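# Free the balancer wheel and level its bubble

## Task

Push the balancer's lever fully down so the wheel can turn, then shift the two weights sitting on the tyre until the hub's bubble comes to rest entirely within its ring; finish with the lever still down and both weights wholly on the tyre.

## Robot and tools

Robot: two arms, left_arm and right_arm, facing each other across a table. Each arm has six joints and a two-finger gripper. Scene frame: origin at the table centre, table top at z = +0.020 m, +z up; left_arm's base is on the +y side, which need not match the left of an image.

Joint order. In every row and every per-joint list in a result, each arm's joints come as: wrist roll, elbow, wrist pitch, wrist yaw, waist, shoulder. Rely on this order only. Stated ranges (rad): waist -3.054 to 3.054, shoulder 0.000 to 3.142, elbow 0.000 to 2.356, wrist pitch -1.571 to 1.571, wrist yaw -1.571 to 1.571, wrist roll -3.142 to 3.142. True ends may differ by up to 0.028 rad.

Row layout. A row is a single list of 14 numbers, each in [-1, 1], covering both arms even if one stays still: left_arm's six joint values in the order above plus its opening, then right_arm's six plus its opening. Joint values are scaled offsets, not poses: 1.0 equals 2.055 rad for waist, shoulder and elbow and 4.263 rad for the three wrist joints. Each offset is measured from the arm's Joint targets as they stood when the action (or move) began, not from the previous row, so sending the same offset again moves further. Sending 0 for all six joints re-commands the current targets. The opening is absolute: +1 fully open; empty fingers meet near -0.78; lower values down to -1 add nothing. A 0 opening is a real command, so to keep a gripper unchanged resend its current value (see Tool commands). Closing from fully open takes at least about 0.6 s.

Grasping: fingers point along the gripper's +x and close along its y. end_effector_position is midway between the fingers, 3-4 cm behind the tips; only the last 1.5 cm of each finger's inside is flat. To hold something, command roughly 0.08 below grip_measured at first contact for full force. Objects under about 3 mm wide get proportionally less force.

Tools.
execute_actions(actions, cameras): actions is a list of actions; each action is a table of 1 to 15 rows, one per 1/30 s step, and a short table repeats its last row to fill 15 steps. An action asking a joint more than 0.028 rad beyond its range is rejected for both arms; a malformed action, or a bad first action, rejects the whole call. An empty list just reports state and images.
move(target, speed, blend, opening_speed, blocking, cameras): target is one 14-number row or a list of up to 15 rows, all offsets counted from the same Joint targets (not chained). Joints interpolate together, so grippers travel on curves; no collision avoidance. speed is the peak rad/s of the joint with the most travel, 0.01 to 7, default 0.5 (one value or one per target). blend (rad) rounds corners between list targets. opening_speed (per second on the -1..+1 scale, at least 0.2) ramps the fingers. Whole move is capped at 10 s. blocking=false returns after about 0.5 s while the move continues. The result adds a move: line, e.g. done, off_target (resting more than 0.03 rad from target), moving, held, fault, plus limits=held if steps were withheld.
wait(seconds 0-10, cameras): lets time pass holding the last command; a running move continues.
stop(cameras): brakes a running move; it needs distance to brake.
zoom_image(camera, region [x0,y0,x1,y1] in pixels, at most 504x504): closer look at the latest image of cam_high, cam_low, cam_left_wrist or cam_right_wrist.
finished_scene(scene=1): ends the scene permanently; the result must already hold without the robot.

Results. end_effector_position (m), end_effector_quat_wxyz, velocities (m/s, rad/s) in the scene frame, possibly off by a few cm. Joint positions and Joint velocities: per arm, six joints (rad, rad/s) then finger gap (m, 0.080 open). "within noise" means the arm is still. Joint targets are the base for your next offsets. Joint torques are total drive output (never zero, offset and noisy, positive toward larger angle). External joint torques estimate outside load; an outside push toward a larger angle makes it lower. grip_measured uses the opening scale; grip_effort_n is motor effort (negative closing), not pad force. Lines to heed: "joint sent to its limit", "joint command not followed" (clearance check altered targets), blocked, TORQUE FAULT (arm halted 10 s when contact torque hits limits: waist 17, shoulder 21.1, elbow 21, wrist pitch 5.55, wrist yaw 5.53, wrist roll 5.19 N m, carried weight included), MOTOR HOT (above 50 °C) and OVER-TEMPERATURE FAULT (at 95 °C, arm held 30-60 s or goes limp).

Motion limits: each joint target may lead its measured angle by at most 0.368 rad (big three) or 0.763 rad (wrists), and targets implying a gripper jump over 70 mm are scaled back, so large changes need several actions. To end a push or recover a dragged arm, command targets back past the measured positions.

Avoid: dropping anything or letting anything leave the table, releasing moving parts, fast impacts, hard presses, arms touching each other or a gripper closing on the other's fingers, long stretched-out holds. A loose object may occasionally be nudged by an outside push, so recheck the bubble before finishing. Thinking lets simulated time run.

Each tool is called after "Request:" by a JSON object that holds its "api" and its "payload", one argument or row to a line.

## Session

Request:
{"api": "execute_actions", "payload": {
  "actions": []
}}

Scene clock: 0.00 s.
left_arm: end_effector_position=(+0.2399, +0.2448, +0.1769) grip_measured=+0.992 grip_effort_n=n/a end_effector_quat_wxyz=(+0.761, +0.171, +0.257, -0.570) | right_arm: end_effector_position=(+0.3241, -0.2194, +0.2360) grip_measured=+0.990 grip_effort_n=n/a end_effector_quat_wxyz=(+0.850, -0.201, +0.188, +0.449)
Joint names: [wrist roll, elbow, wrist pitch, wrist yaw, waist, shoulder]
Joint positions: left_arm=[0.406 0.183 0.133 0.538 1.46 1.068 0.08] | right_arm=[-0.465 0.717 0.29 -0.422 -1.199 1.588 0.08]
Joint velocities: within noise
Joint torques (N m): no reading
External joint torques (N m): no reading
Motor temperatures (°C): left_arm=[24 21 25 25 25 22] | right_arm=[25 22 27 24 23 24]
Heat: left arm: hottest waist 25 °C (+0.0 °C/min); right arm: hottest wrist pitch 27 °C (+0.0 °C/min).
Joint targets: left_arm=[0.407 0.186 0.135 0.539 1.460 1.066] | right_arm=[-0.464 0.721 0.292 -0.423 -1.199 1.584]
Tool commands: left_gripper/opening=+0.992216 right_gripper/opening=+0.989459

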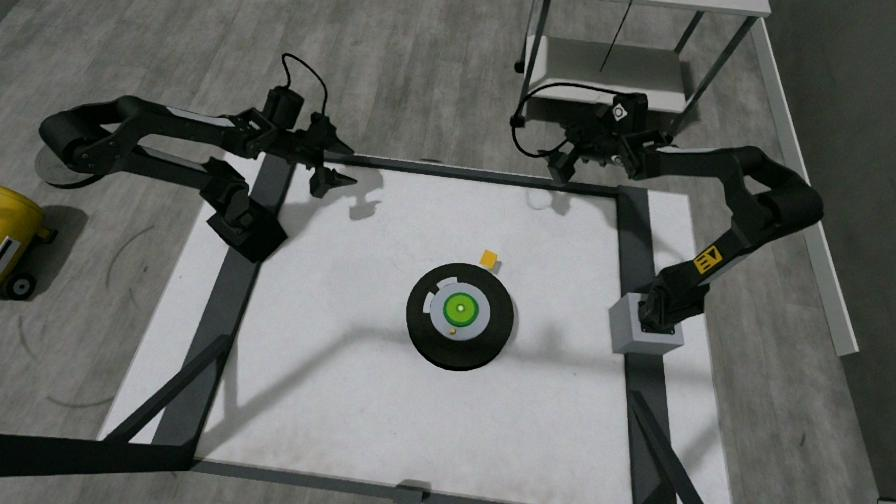

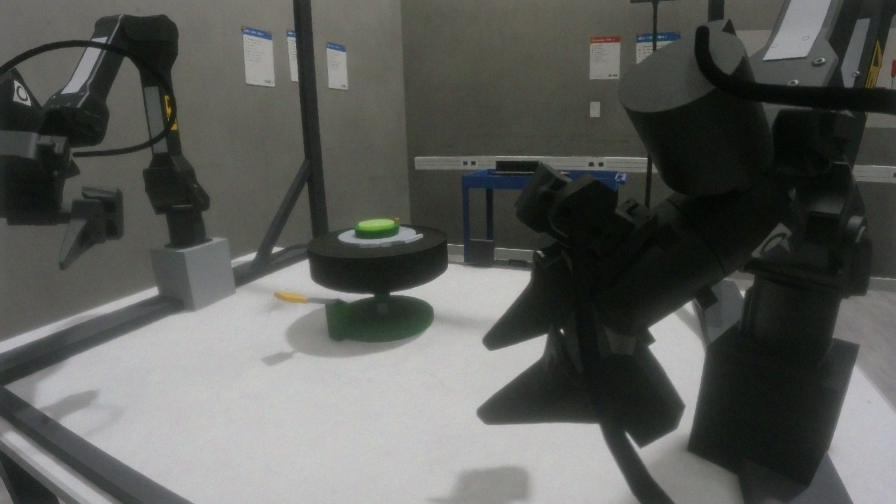

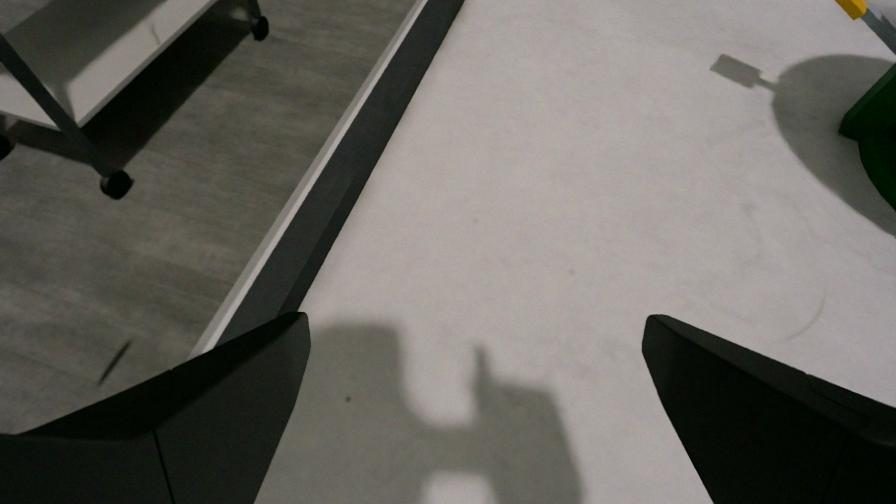

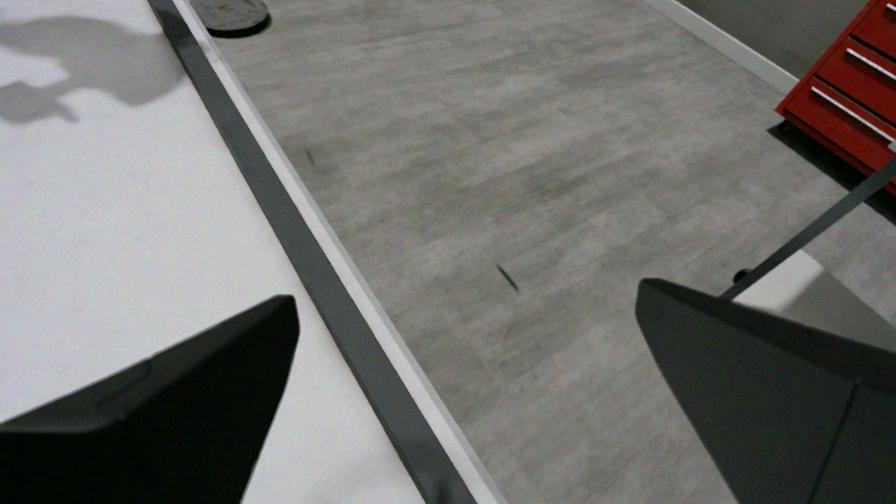

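Request:
{"api": "zoom_image", "payload": {
  "camera": "cam_high",
  "region": [390, 240, 530, 380]
}}

Request:
{"api": "zoom_image", "payload": {
  "camera": "cam_low",
  "region": [260, 200, 460, 360]
}}

Scaled by 3.600 from the camera's 896x504 image, which has a finer 1280x720 frame.

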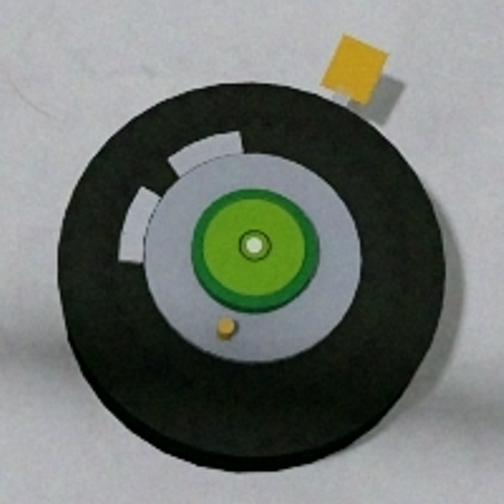

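Scaled by 2.520 from the camera's 896x504 image, which has a finer 1280x720 frame.

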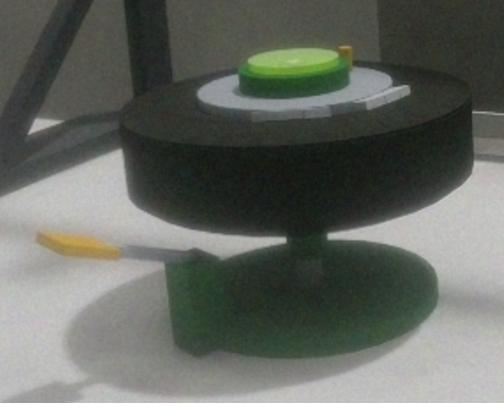

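Request:
{"api": "move", "payload": {
  "target": [0,0,0,0,-0.146,0,0.99,0,0,0,0,0.146,0,0.99],
  "cameras": []
}}

Request:
{"api": "move", "payload": {
  "target": [0,0,0,0,0,0.1,0.99,0,0,0,0,0,0.1,0.99],
  "cameras": []
}}

Request:
{"api": "move", "payload": {
  "target": [0,0.146,0,0,0,0,0.99,0,0.146,0,0,0,0,0.99],
  "cameras": []
}}

Request:
{"api": "move", "payload": {
  "target": [0.1,0,0,0,0,0,0.99,0.1,0,0,0,0,0,0.99],
  "cameras": []
}}

Request:
{"api": "move", "payload": {
  "target": [0,0,0,-0.12,0,0,0.99,0,0,0,0.1,0,0,0.99],
  "cameras": []
}}

Request:
{"api": "move", "payload": {
  "target": [0,0,-0.1,0,0,0,0.99,0,0,-0.1,0,0,0,0.99]
}}

Scene clock: 2.63 s.
left_arm: end_effector_position=(+0.1747, +0.2097, +0.1769) grip_measured=+0.992 grip_effort_n=-13.3 end_effector_quat_wxyz=(+0.668, +0.207, +0.229, -0.677) | right_arm: end_effector_position=(+0.2439, -0.1293, +0.2360) grip_measured=+0.990 grip_effort_n=-1.2 end_effector_quat_wxyz=(+0.773, -0.227, +0.156, +0.571)
Joint names: [wrist roll, elbow, wrist pitch, wrist yaw, waist, shoulder]
Joint positions: left_arm=[0.406 0.183 0.133 0.538 1.164 1.068 0.08] | right_arm=[-0.465 0.717 0.29 -0.422 -0.9 1.588 0.08]
Joint velocities: within noise
Joint torques (N m): left_arm=[-0.01 6.07 1.42 0.32 -0.21 -2.39] | right_arm=[0.04 5.05 2.06 -0.12 0.08 -6.11]
External joint torques (N m): left_arm=[-0.01 0.57 0.09 0.09 -0.19 -0.42] | right_arm=[0.03 -0.49 0.62 0.03 0.07 -0.45]
Motor temperatures (°C): left_arm=[24 22 25 25 25 22] | right_arm=[25 23 27 24 23 24]
Heat: left arm: hottest waist 25 °C (+0.0 °C/min); right arm: hottest wrist pitch 27 °C (+0.0 °C/min).
Joint targets: left_arm=[0.407 0.186 0.135 0.539 1.160 1.066] | right_arm=[-0.464 0.721 0.292 -0.423 -0.899 1.584]
move: done
No camera images: "cameras" was empty.

Scene clock: 3.53 s.
left_arm: end_effector_position=(+0.1655, +0.2216, +0.1349) grip_measured=+0.992 grip_effort_n=-13.3 end_effector_quat_wxyz=(+0.635, +0.217, +0.322, -0.668) | right_arm: end_effector_position=(+0.2387, -0.1338, +0.1615) grip_measured=+0.990 grip_effort_n=-1.2 end_effector_quat_wxyz=(+0.743, -0.235, +0.250, +0.575)
Joint names: [wrist roll, elbow, wrist pitch, wrist yaw, waist, shoulder]
Joint positions: left_arm=[0.406 0.183 0.133 0.538 1.164 1.267 0.08] | right_arm=[-0.465 0.717 0.289 -0.422 -0.9 1.785 0.08]
Joint velocities: within noise
Joint torques (N m): left_arm=[-0.02 5.24 1.19 0.38 -0.35 -2.07] | right_arm=[0.04 4.4 1.91 -0.16 0.08 -5.68]
External joint torques (N m): left_arm=[-0.03 0.62 0.05 0.12 -0.35 0.36] | right_arm=[0.04 -0.38 0.6 0.02 0.12 0.62]
Motor temperatures (°C): left_arm=[24 22 25 25 25 22] | right_arm=[25 23 27 24 23 24]
Heat: left arm: hottest waist 25 °C (+0.0 °C/min); right arm: hottest wrist pitch 27 °C (+0.0 °C/min).
Joint targets: left_arm=[0.407 0.186 0.135 0.539 1.160 1.272] | right_arm=[-0.464 0.721 0.292 -0.423 -0.899 1.790]
move: done
No camera images: "cameras" was empty.

Scene clock: 4.57 s.
left_arm: end_effector_position=(+0.2196, +0.1516, +0.2304) grip_measured=+0.992 grip_effort_n=-13.3 end_effector_quat_wxyz=(+0.682, +0.202, +0.185, -0.679) | right_arm: end_effector_position=(+0.3003, -0.0795, +0.2659) grip_measured=+0.990 grip_effort_n=-1.2 end_effector_quat_wxyz=(+0.785, -0.223, +0.111, +0.567)
Joint names: [wrist roll, elbow, wrist pitch, wrist yaw, waist, shoulder]
Joint positions: left_arm=[0.406 0.475 0.134 0.538 1.163 1.269 0.08] | right_arm=[-0.465 1.011 0.291 -0.422 -0.9 1.789 0.08]
Joint velocities: within noise
Joint torques (N m): left_arm=[-0.02 7.49 1.4 0.3 -0.32 -3.58] | right_arm=[0.04 6.03 2 -0.12 0.08 -7.29]
External joint torques (N m): left_arm=[-0.02 1.62 -0.01 0.09 -0.31 0.1] | right_arm=[0.03 0.16 0.5 0 0.09 0.12]
Motor temperatures (°C): left_arm=[24 22 25 25 25 22] | right_arm=[25 23 27 24 23 24]
Heat: left arm: hottest waist 25 °C (+0.0 °C/min); right arm: hottest wrist pitch 27 °C (+0.0 °C/min).
Joint targets: left_arm=[0.407 0.486 0.135 0.539 1.160 1.272] | right_arm=[-0.464 1.022 0.292 -0.423 -0.899 1.790]
move: done
No camera images: "cameras" was empty.

Scene clock: 5.97 s.
left_arm: end_effector_position=(+0.2196, +0.1516, +0.2304) grip_measured=+0.992 grip_effort_n=-13.7 end_effector_quat_wxyz=(+0.624, +0.340, +0.039, -0.702) | right_arm: end_effector_position=(+0.3003, -0.0795, +0.2659) grip_measured=+0.990 grip_effort_n=-1.2 end_effector_quat_wxyz=(+0.814, -0.054, +0.227, +0.531)
Joint names: [wrist roll, elbow, wrist pitch, wrist yaw, waist, shoulder]
Joint positions: left_arm=[0.829 0.475 0.134 0.538 1.163 1.269 0.08] | right_arm=[-0.043 1.011 0.291 -0.422 -0.9 1.789 0.08]
Joint velocities: within noise
Joint torques (N m): left_arm=[0.05 7.38 1.39 0.29 -0.22 -3.49] | right_arm=[0.16 5.99 2.01 -0.11 0.06 -7.23]
External joint torques (N m): left_arm=[0.07 1.51 0 0.08 -0.22 0.18] | right_arm=[0.16 0.16 0.52 0.01 0.09 0.22]
Motor temperatures (°C): left_arm=[24 22 25 25 25 22] | right_arm=[25 23 27 24 23 25]
Heat: left arm: hottest waist 25 °C (+0.0 °C/min); right arm: hottest wrist pitch 27 °C (+0.0 °C/min).
Joint targets: left_arm=[0.833 0.486 0.135 0.539 1.160 1.272] | right_arm=[-0.038 1.022 0.292 -0.423 -0.899 1.790]
move: done
No camera images: "cameras" was empty.

Scene clock: 7.53 s.
left_arm: end_effector_position=(+0.2866, +0.1824, +0.2174) grip_measured=+0.992 grip_effort_n=-13.3 end_effector_quat_wxyz=(+0.715, +0.466, +0.095, -0.513) | right_arm: end_effector_position=(+0.3501, -0.1181, +0.2597) grip_measured=+0.990 grip_effort_n=-1.2 end_effector_quat_wxyz=(+0.906, -0.105, +0.218, +0.348)
Joint names: [wrist roll, elbow, wrist pitch, wrist yaw, waist, shoulder]
Joint positions: left_arm=[0.83 0.475 0.134 0.034 1.162 1.269 0.08] | right_arm=[-0.043 1.011 0.291 0.002 -0.9 1.789 0.08]
Joint velocities: within noise
Joint torques (N m): left_arm=[0.04 7.45 1.47 -0.22 -0.23 -3.79] | right_arm=[0.18 6.11 2.09 0.07 0.07 -7.27]
External joint torques (N m): left_arm=[0.07 1.47 -0.03 -0.25 -0.26 0] | right_arm=[0.18 0.23 0.55 0.06 0.17 0.2]
Motor temperatures (°C): left_arm=[24 23 25 25 25 22] | right_arm=[25 24 27 24 23 25]
Heat: left arm: hottest waist 25 °C (+0.0 °C/min); right arm: hottest wrist pitch 27 °C (+0.0 °C/min).
Joint targets: left_arm=[0.833 0.486 0.135 0.028 1.160 1.272] | right_arm=[-0.038 1.022 0.292 0.003 -0.899 1.790]
move: done
No camera images: "cameras" was empty.

Scene clock: 8.90 s.
left_arm: end_effector_position=(+0.2436, +0.2379, +0.1584) grip_measured=+0.992 grip_effort_n=-13.7 end_effector_quat_wxyz=(+0.609, +0.508, +0.270, -0.545) | right_arm: end_effector_position=(+0.3057, -0.1573, +0.1894) grip_measured=+0.990 grip_effort_n=-1.2 end_effector_quat_wxyz=(+0.836, -0.174, +0.405, +0.326)
Joint names: [wrist roll, elbow, wrist pitch, wrist yaw, waist, shoulder]
Joint positions: left_arm=[0.83 0.476 -0.291 0.034 1.162 1.269 0.08] | right_arm=[-0.043 1.011 -0.134 0.002 -0.9 1.789 0.08]
Joint velocities: within noise
Joint torques (N m): left_arm=[0.05 6.94 0.92 -0.17 -0.33 -3.19] | right_arm=[0.19 5.74 1.57 0.06 0.14 -6.93]
External joint torques (N m): left_arm=[0.07 1.49 -0.11 -0.22 -0.33 0.09] | right_arm=[0.19 0.17 0.35 0.07 0.11 0.17]
Motor temperatures (°C): left_arm=[24 23 26 25 25 22] | right_arm=[25 24 27 24 23 25]
Heat: left arm: hottest wrist pitch 26 °C (+6.7 °C/min); right arm: hottest wrist pitch 27 °C (+0.0 °C/min).
Joint targets: left_arm=[0.832 0.486 -0.291 0.028 1.160 1.272] | right_arm=[-0.038 1.022 -0.134 0.003 -0.899 1.790]
move: done

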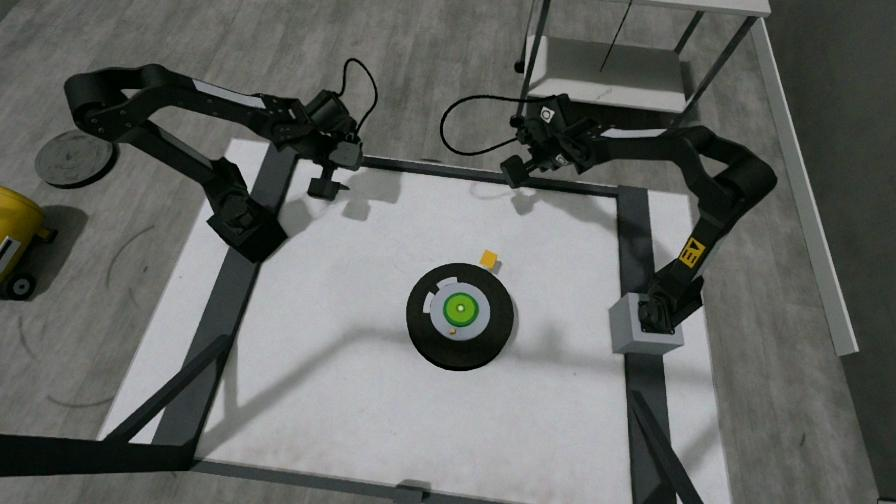

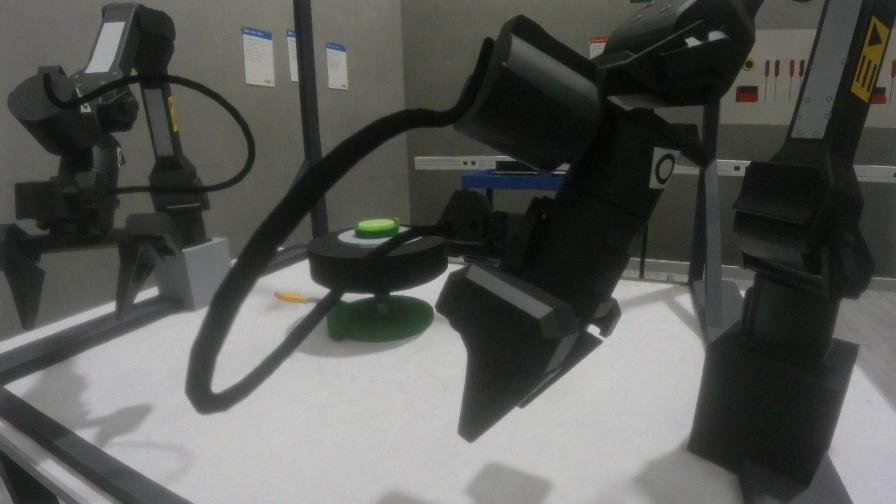

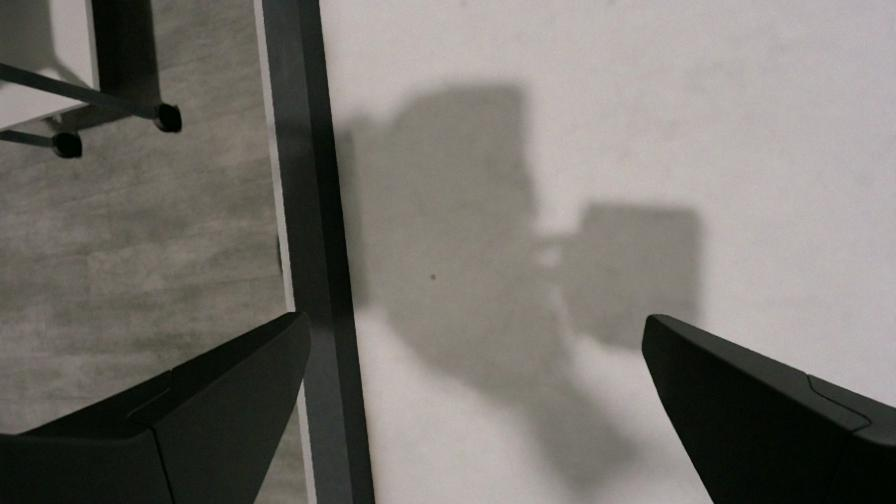

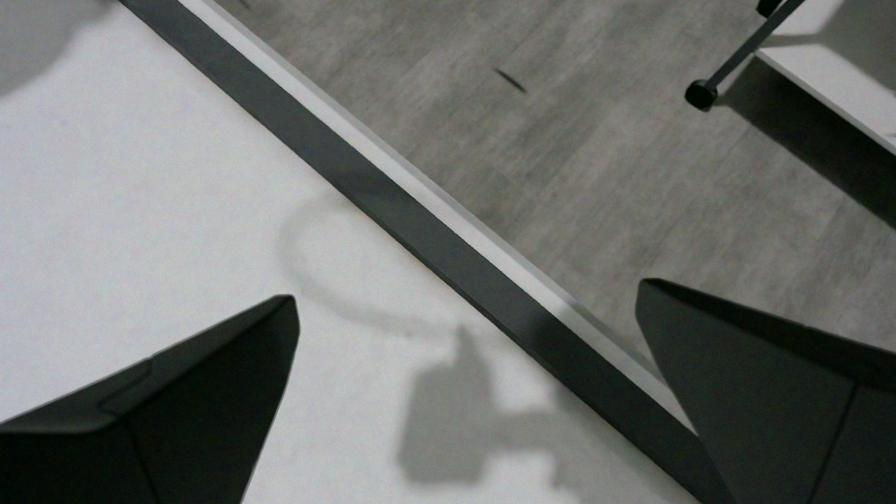

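Request:
{"api": "move", "payload": {
  "target": [
    [-0.195,0.847,-0.292,-0.0066,0,0.481,0.99,0,0,0,0,0,0,0.99],
    [-0.195,0.847,-0.292,-0.0066,-0.422,0.481,0.99,0,0,0,0,0,0,0.99]
  ],
  "speed": 0.9,
  "blend": 0.2
}}

Scene clock: 16.93 s.
left_arm: end_effector_position=(+0.0732, +0.0111, +0.2687) grip_measured=+0.992 grip_effort_n=-14.2 end_effector_quat_wxyz=(+0.514, +0.511, +0.487, -0.488) | right_arm: end_effector_position=(+0.2700, -0.1232, +0.1883) grip_measured=+0.990 grip_effort_n=-1.6 end_effector_quat_wxyz=(+0.809, -0.198, +0.397, +0.386)
Joint names: [wrist roll, elbow, wrist pitch, wrist yaw, waist, shoulder]
Joint positions: left_arm=[-0.058 2.217 -1.531 -0.051 0.448 2.256 0.08] | right_arm=[-0.064 1.01 -0.14 -0.032 -0.796 1.789 0.08]
Joint velocities: within noise
Joint torques (N m): left_arm=[0.62 5.6 0.16 0.43 -4.24 -10.4] | right_arm=[0.22 4.77 1.68 0.25 -2.5 -7.06]
External joint torques (N m): left_arm=[0.62 0.18 -0.17 0.45 -4.2 -0.3] | right_arm=[0.22 -0.84 0.45 0.27 -2.55 0.12]
Motor temperatures (°C): left_arm=[24 24 26 25 25 24] | right_arm=[25 25 28 24 23 27]
Heat: left arm: hottest wrist pitch 26 °C (+3.5 °C/min); right arm: hottest wrist pitch 28 °C (+3.5 °C/min).
Joint targets: left_arm=[-0.040 2.217 -1.531 -0.039 0.402 2.256] | right_arm=[-0.058 1.011 -0.138 -0.024 -0.826 1.789]
blocked (left_arm)
move: off_target (left_arm, right_arm); left_arm: the waist is farthest, 0.156 rad from its target; right_arm: the waist is farthest, 0.103 rad from its target

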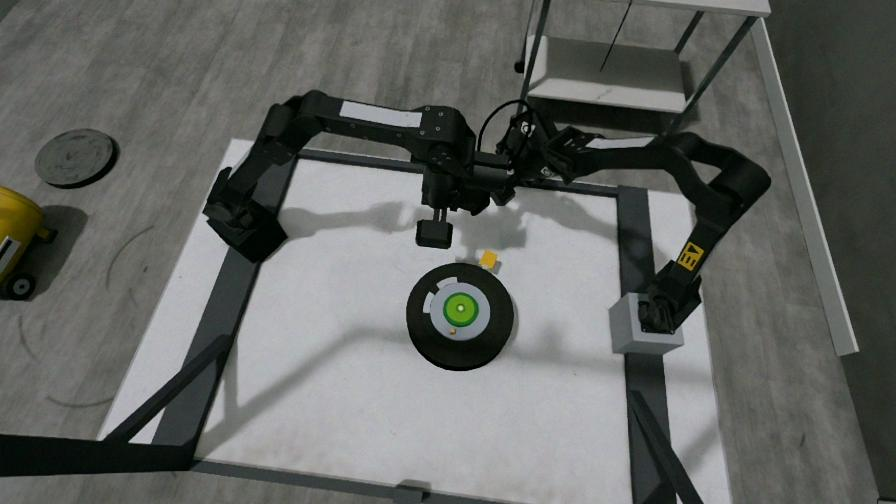

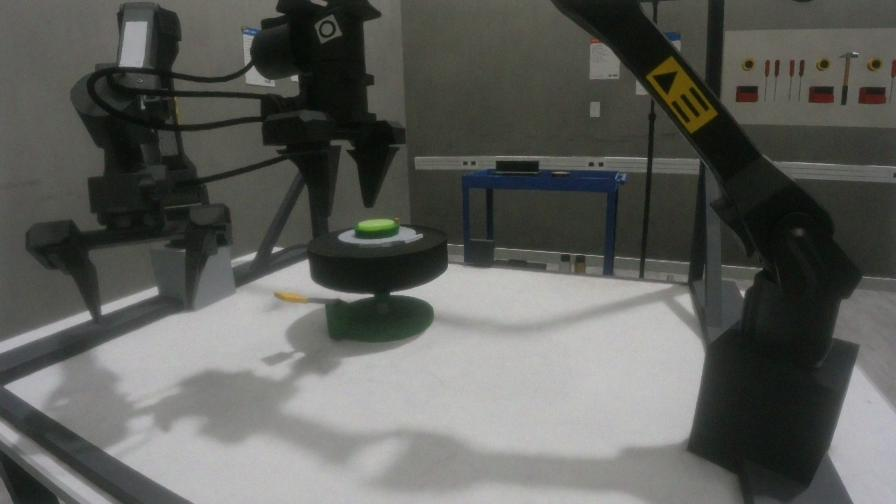

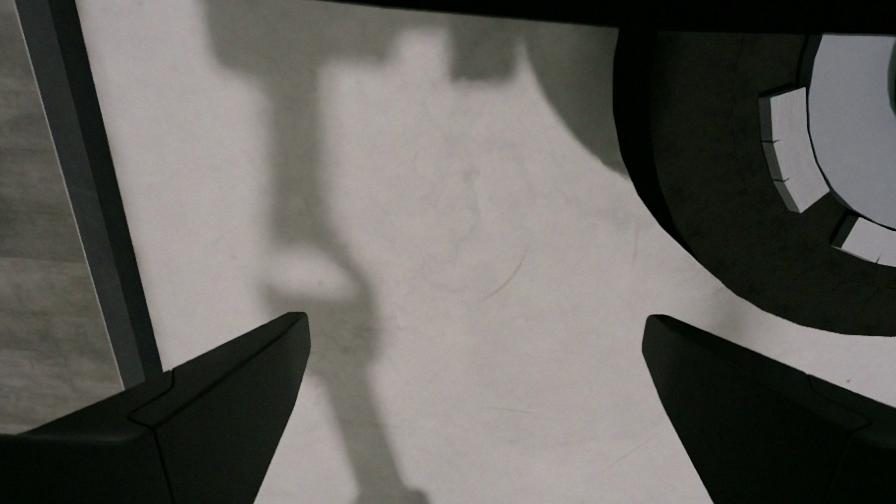

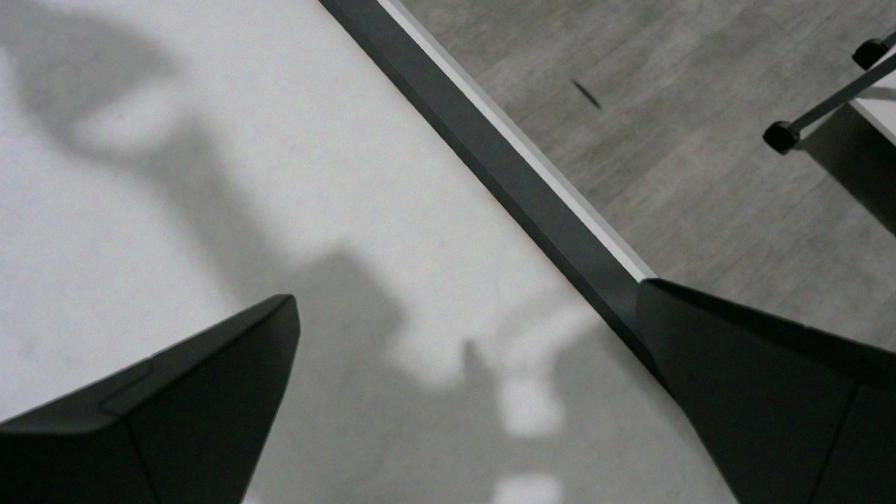

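Request:
{"api": "move", "payload": {
  "target": [
    [0,0,0,0,0.1,0,0.99,0,0,0,0,-0.05,0,0.99],
    [0,0,0,0,0.1,0,0.99,0,0,0,0,-0.4,0,0.99]
  ],
  "speed": 0.9,
  "cameras": []
}}

Request:
{"api": "move", "payload": {
  "target": [0.01,0.005,-0.0014,0.009,-0.053,0.0019,0.99,0,0,0,0,0,0,0.99],
  "speed": 0.7
}}

Scene clock: 19.23 s.
left_arm: end_effector_position=(+0.1409, +0.0136, +0.2687) grip_measured=+0.992 grip_effort_n=-14.2 end_effector_quat_wxyz=(+0.546, +0.472, +0.525, -0.452) | right_arm: end_effector_position=(+0.4113, -0.4469, +0.1883) grip_measured=+0.990 grip_effort_n=-1.6 end_effector_quat_wxyz=(+0.896, -0.017, +0.443, +0.013)
Joint names: [wrist roll, elbow, wrist pitch, wrist yaw, waist, shoulder]
Joint positions: left_arm=[-0.043 2.217 -1.53 -0.041 0.608 2.256 0.08] | right_arm=[-0.062 1.01 -0.14 -0.023 -1.648 1.789 0.08]
Joint velocities: within noise
Joint torques (N m): left_arm=[0.06 5.56 0.07 0.05 0 -10.48] | right_arm=[0.15 4.78 1.68 -0.01 0.12 -6.97]
External joint torques (N m): left_arm=[0.07 0.23 -0.26 0.08 0.06 -0.57] | right_arm=[0.15 -0.77 0.47 0 0.09 0.14]
Motor temperatures (°C): left_arm=[24 24 26 25 25 25] | right_arm=[25 25 28 24 23 27]
Heat: left arm: hottest wrist pitch 26 °C (+3.1 °C/min); right arm: hottest wrist pitch 28 °C (+3.1 °C/min).
Joint targets: left_arm=[-0.040 2.217 -1.531 -0.039 0.607 2.256] | right_arm=[-0.058 1.011 -0.138 -0.024 -1.648 1.789]
move: done
No camera images: "cameras" was empty.

Scene clock: 20.53 s.
left_arm: end_effector_position=(+0.0879, +0.0118, +0.2685) grip_measured=+0.992 grip_effort_n=-14.7 end_effector_quat_wxyz=(+0.499, +0.503, +0.499, -0.500) | right_arm: end_effector_position=(+0.4113, -0.4469, +0.1883) grip_measured=+0.990 grip_effort_n=-2.1 end_effector_quat_wxyz=(+0.896, -0.017, +0.443, +0.013)
Joint names: [wrist roll, elbow, wrist pitch, wrist yaw, waist, shoulder]
Joint positions: left_arm=[-0.001 2.217 -1.536 -0.002 0.499 2.256 0.08] | right_arm=[-0.062 1.01 -0.14 -0.023 -1.648 1.789 0.08]
Joint velocities: within noise
Joint torques (N m): left_arm=[0.07 6.74 0.05 0.08 0.04 -10] | right_arm=[0.15 4.75 1.69 -0.03 0.08 -7.01]
External joint torques (N m): left_arm=[0.07 1.36 -0.28 0.09 0.03 0.01] | right_arm=[0.15 -0.87 0.46 -0.02 0.09 0.18]
Motor temperatures (°C): left_arm=[24 24 26 25 25 25] | right_arm=[25 25 28 24 23 27]
Heat: left arm: hottest wrist pitch 26 °C (+2.9 °C/min); right arm: hottest wrist pitch 28 °C (+2.9 °C/min).
Joint targets: left_arm=[0.002 2.227 -1.537 0.000 0.499 2.260] | right_arm=[-0.058 1.011 -0.138 -0.024 -1.648 1.789]
move: done

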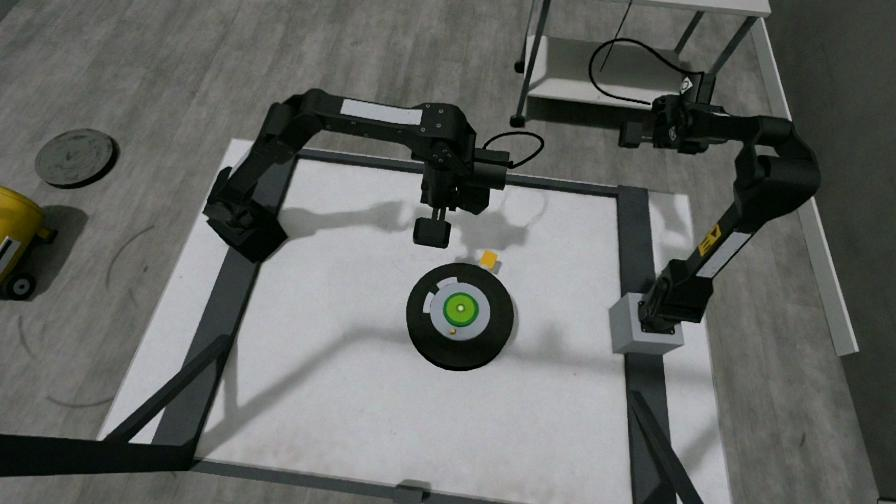

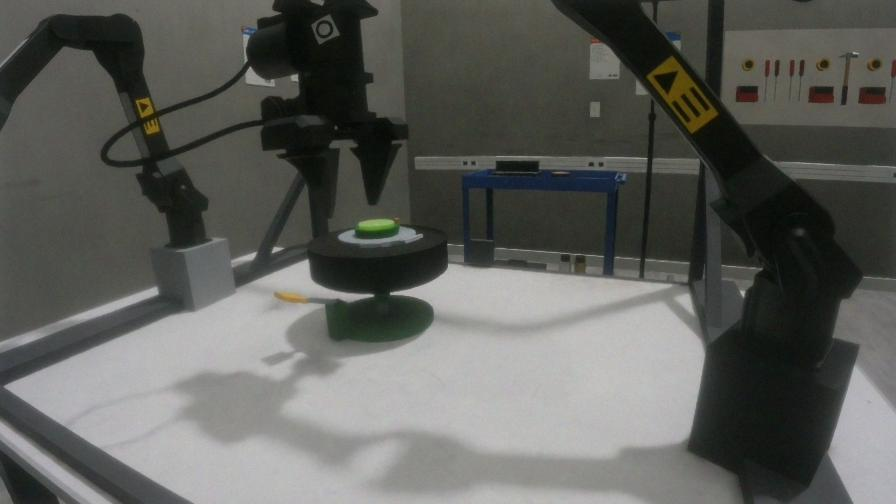

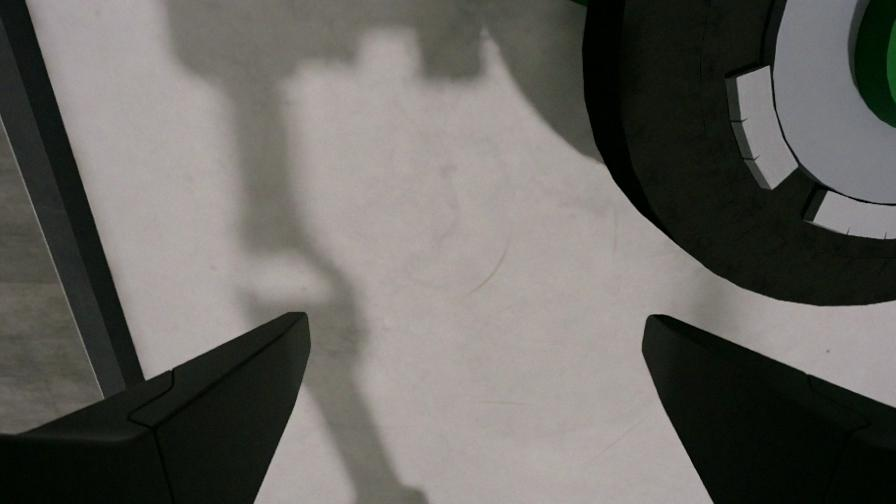

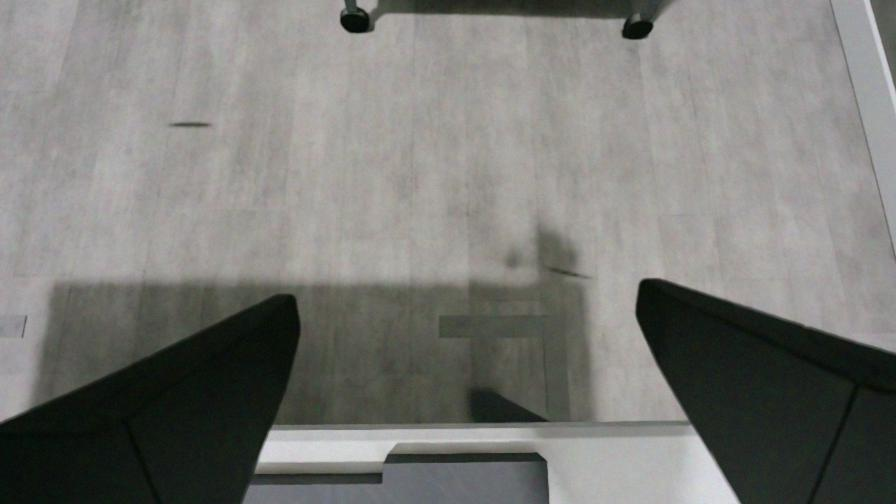

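Request:
{"api": "move", "payload": {
  "target": [0,0,0,0,-0.1,0,0.99,0,0,0,0,0,0,0.99],
  "speed": 0.7
}}

Scene clock: 22.33 s.
left_arm: end_effector_position=(-0.0018, +0.0217, +0.2685) grip_measured=+0.992 grip_effort_n=-14.7 end_effector_quat_wxyz=(+0.443, +0.551, +0.445, -0.549) end_effector_velocity=(+0.010, -0.003, +0.000) end_effector_angular_velocity=(-0.012, -0.020, +0.010) | right_arm: end_effector_position=(+0.4113, -0.4469, +0.1883) grip_measured=+0.990 grip_effort_n=-2.1 end_effector_quat_wxyz=(+0.896, -0.017, +0.443, +0.013)
Joint names: [wrist roll, elbow, wrist pitch, wrist yaw, waist, shoulder]
Joint positions: left_arm=[0 2.217 -1.536 0.001 0.291 2.256 0.08] | right_arm=[-0.062 1.01 -0.14 -0.023 -1.648 1.789 0.08]
Joint velocities: left_arm=[0.007 -0.002 0.007 -0.022 0.017 -0.002 0] | right_arm=[within noise]
Joint torques (N m): left_arm=[0.06 6.85 0.04 -0.05 0.19 -10.05] | right_arm=[0.17 4.79 1.69 -0.01 -0.03 -7.04]
External joint torques (N m): left_arm=[0.07 1.51 -0.26 -0.03 -0.02 -0.06] | right_arm=[0.17 -0.73 0.49 0 -0.03 0.05]
Motor temperatures (°C): left_arm=[24 24 26 25 25 26] | right_arm=[25 25 28 24 23 27]
Heat: left arm: hottest shoulder 26 °C (+10.7 °C/min); right arm: hottest wrist pitch 28 °C (+2.7 °C/min).
Joint targets: left_arm=[0.002 2.227 -1.537 0.000 0.293 2.260] | right_arm=[-0.058 1.011 -0.138 -0.024 -1.648 1.789]
move: done

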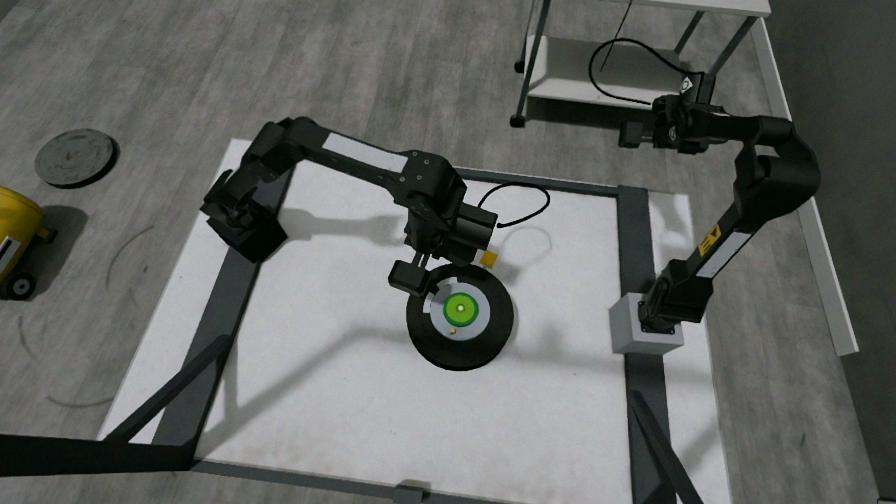

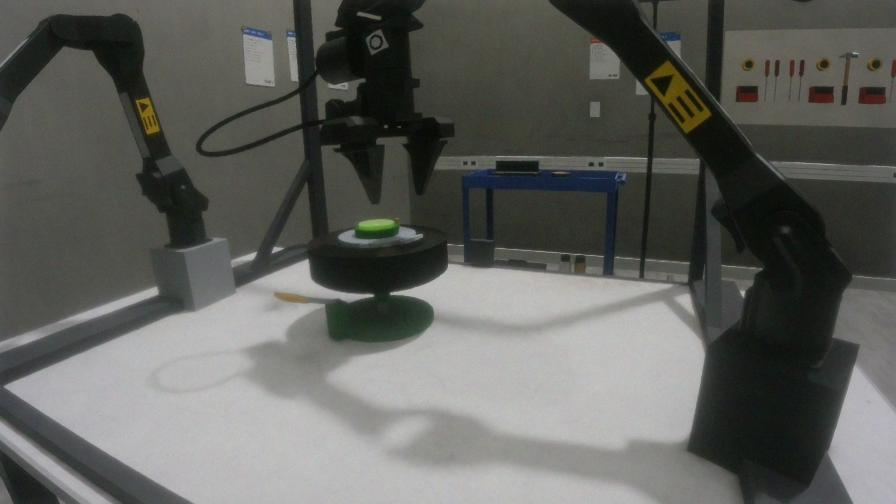

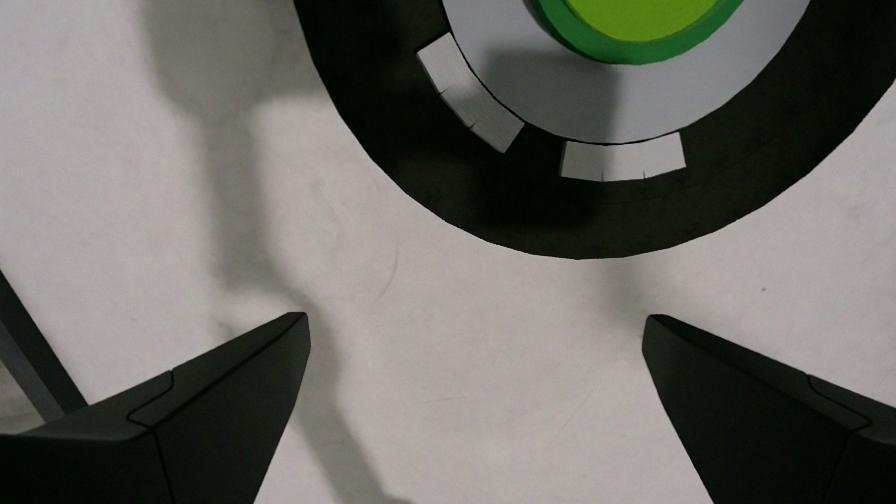

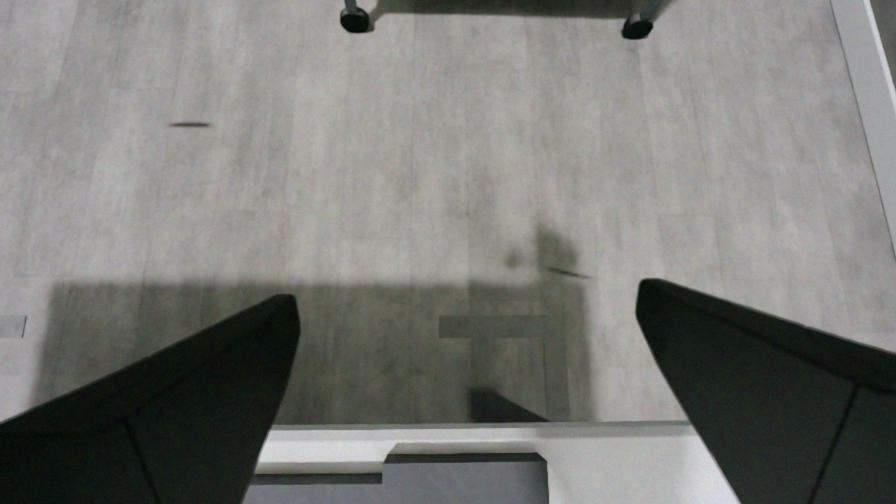

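Request:
{"api": "move", "payload": {
  "target": [0,0,0.14,0,-0.03,0,0.99,0,0,0,0,0,0,0.99],
  "speed": 0.7,
  "cameras": ["cam_left_wrist"]
}}

Request:
{"api": "zoom_image", "payload": {
  "camera": "cam_left_wrist",
  "region": [280, 0, 784, 504]
}}

Scene clock: 24.67 s.
left_arm: end_effector_position=(-0.0592, -0.0898, +0.3053) grip_measured=+0.992 grip_effort_n=-14.7 end_effector_quat_wxyz=(+0.533, +0.375, +0.285, -0.702) | right_arm: end_effector_position=(+0.4113, -0.4469, +0.1883) grip_measured=+0.990 grip_effort_n=-1.6 end_effector_quat_wxyz=(+0.896, -0.017, +0.443, +0.013)
Joint names: [wrist roll, elbow, wrist pitch, wrist yaw, waist, shoulder]
Joint positions: left_arm=[0 2.217 -0.944 0.001 0.232 2.256 0.08] | right_arm=[-0.062 1.01 -0.14 -0.023 -1.648 1.789 0.08]
Joint velocities: within noise
Joint torques (N m): left_arm=[0.04 7.77 1.31 -0.05 -0.07 -10.84] | right_arm=[0.16 4.8 1.67 -0.03 -0.02 -7.04]
External joint torques (N m): left_arm=[0.04 1.55 0.13 -0.04 -0.15 -0.01] | right_arm=[0.15 -0.86 0.43 -0.02 0.01 0.18]
Motor temperatures (°C): left_arm=[24 24 26 25 25 27] | right_arm=[25 26 28 24 23 28]
Heat: left arm: hottest shoulder 27 °C (+12.2 °C/min); right arm: hottest shoulder 28 °C (+9.7 °C/min).
Joint targets: left_arm=[0.002 2.227 -0.940 0.000 0.231 2.260] | right_arm=[-0.058 1.011 -0.138 -0.024 -1.648 1.789]
move: done
Images, in order (width x height): cam_left_wrist 896x504.

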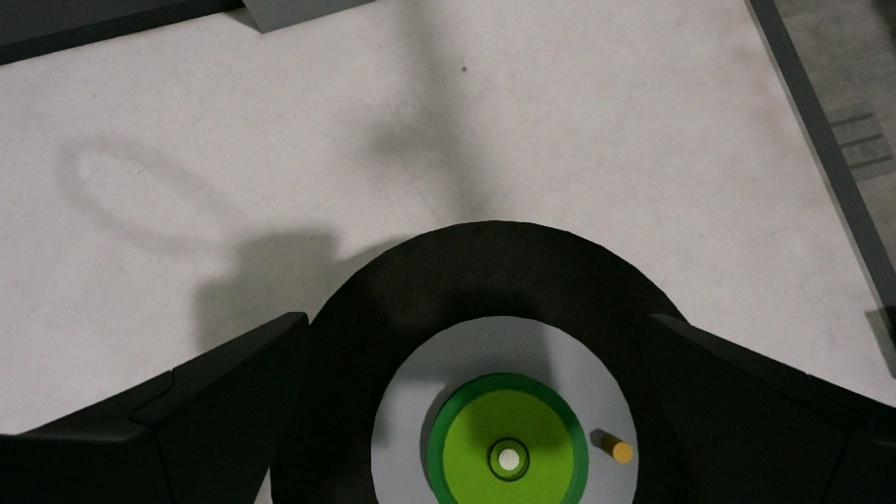

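Scaled by 1.000.

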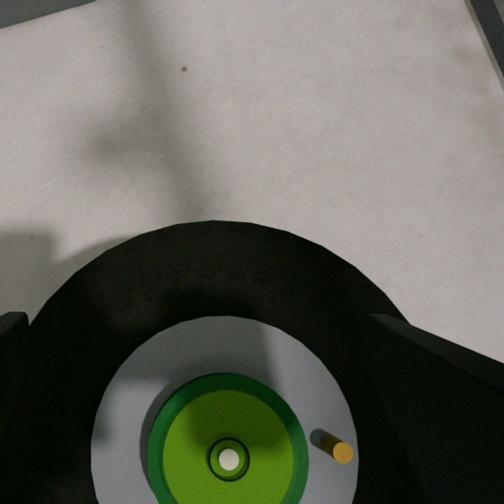

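Request:
{"api": "move", "payload": {
  "target": [0,0,-0.06,0,0,0,0.99,0,0,0,0,0,0,0.99],
  "speed": 0.7,
  "cameras": ["cam_left_wrist"]
}}

Request:
{"api": "zoom_image", "payload": {
  "camera": "cam_left_wrist",
  "region": [250, 0, 754, 504]
}}

Scene clock: 25.83 s.
left_arm: end_effector_position=(-0.0461, -0.0425, +0.2808) grip_measured=+0.992 grip_effort_n=-14.7 end_effector_quat_wxyz=(+0.493, +0.461, +0.350, -0.650) | right_arm: end_effector_position=(+0.4113, -0.4469, +0.1883) grip_measured=+0.990 grip_effort_n=-2.6 end_effector_quat_wxyz=(+0.896, -0.017, +0.443, +0.013)
Joint names: [wrist roll, elbow, wrist pitch, wrist yaw, waist, shoulder]
Joint positions: left_arm=[0 2.217 -1.196 0.001 0.232 2.256 0.08] | right_arm=[-0.062 1.01 -0.14 -0.023 -1.648 1.789 0.08]
Joint velocities: within noise
Joint torques (N m): left_arm=[0.03 7.4 0.66 -0.04 -0.15 -10.53] | right_arm=[0.15 4.82 1.69 -0.02 0.01 -7.02]
External joint torques (N m): left_arm=[0.03 1.51 -0.2 -0.04 -0.13 -0.06] | right_arm=[0.15 -0.76 0.47 -0.01 0.01 0.13]
Motor temperatures (°C): left_arm=[24 24 26 25 25 27] | right_arm=[25 26 28 24 23 28]
Heat: left arm: hottest shoulder 27 °C (+11.6 °C/min); right arm: hottest shoulder 28 °C (+9.3 °C/min).
Joint targets: left_arm=[0.002 2.227 -1.196 0.000 0.231 2.260] | right_arm=[-0.058 1.011 -0.138 -0.024 -1.648 1.789]
move: done
Images, in order (width x height): cam_left_wrist 896x504.

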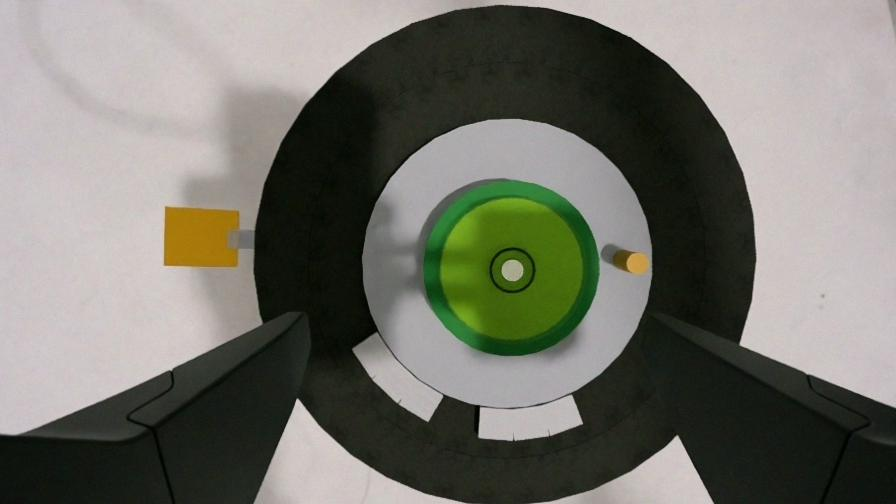

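Scaled by 1.000.

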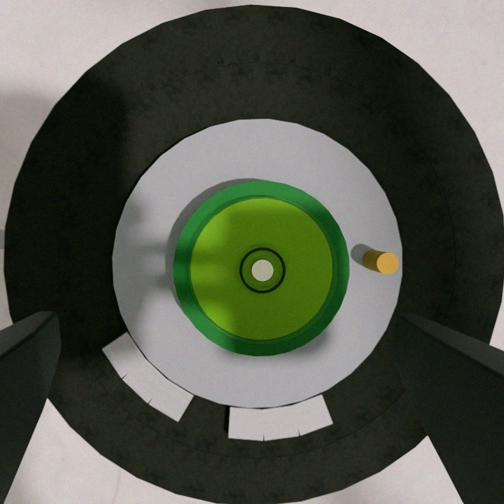

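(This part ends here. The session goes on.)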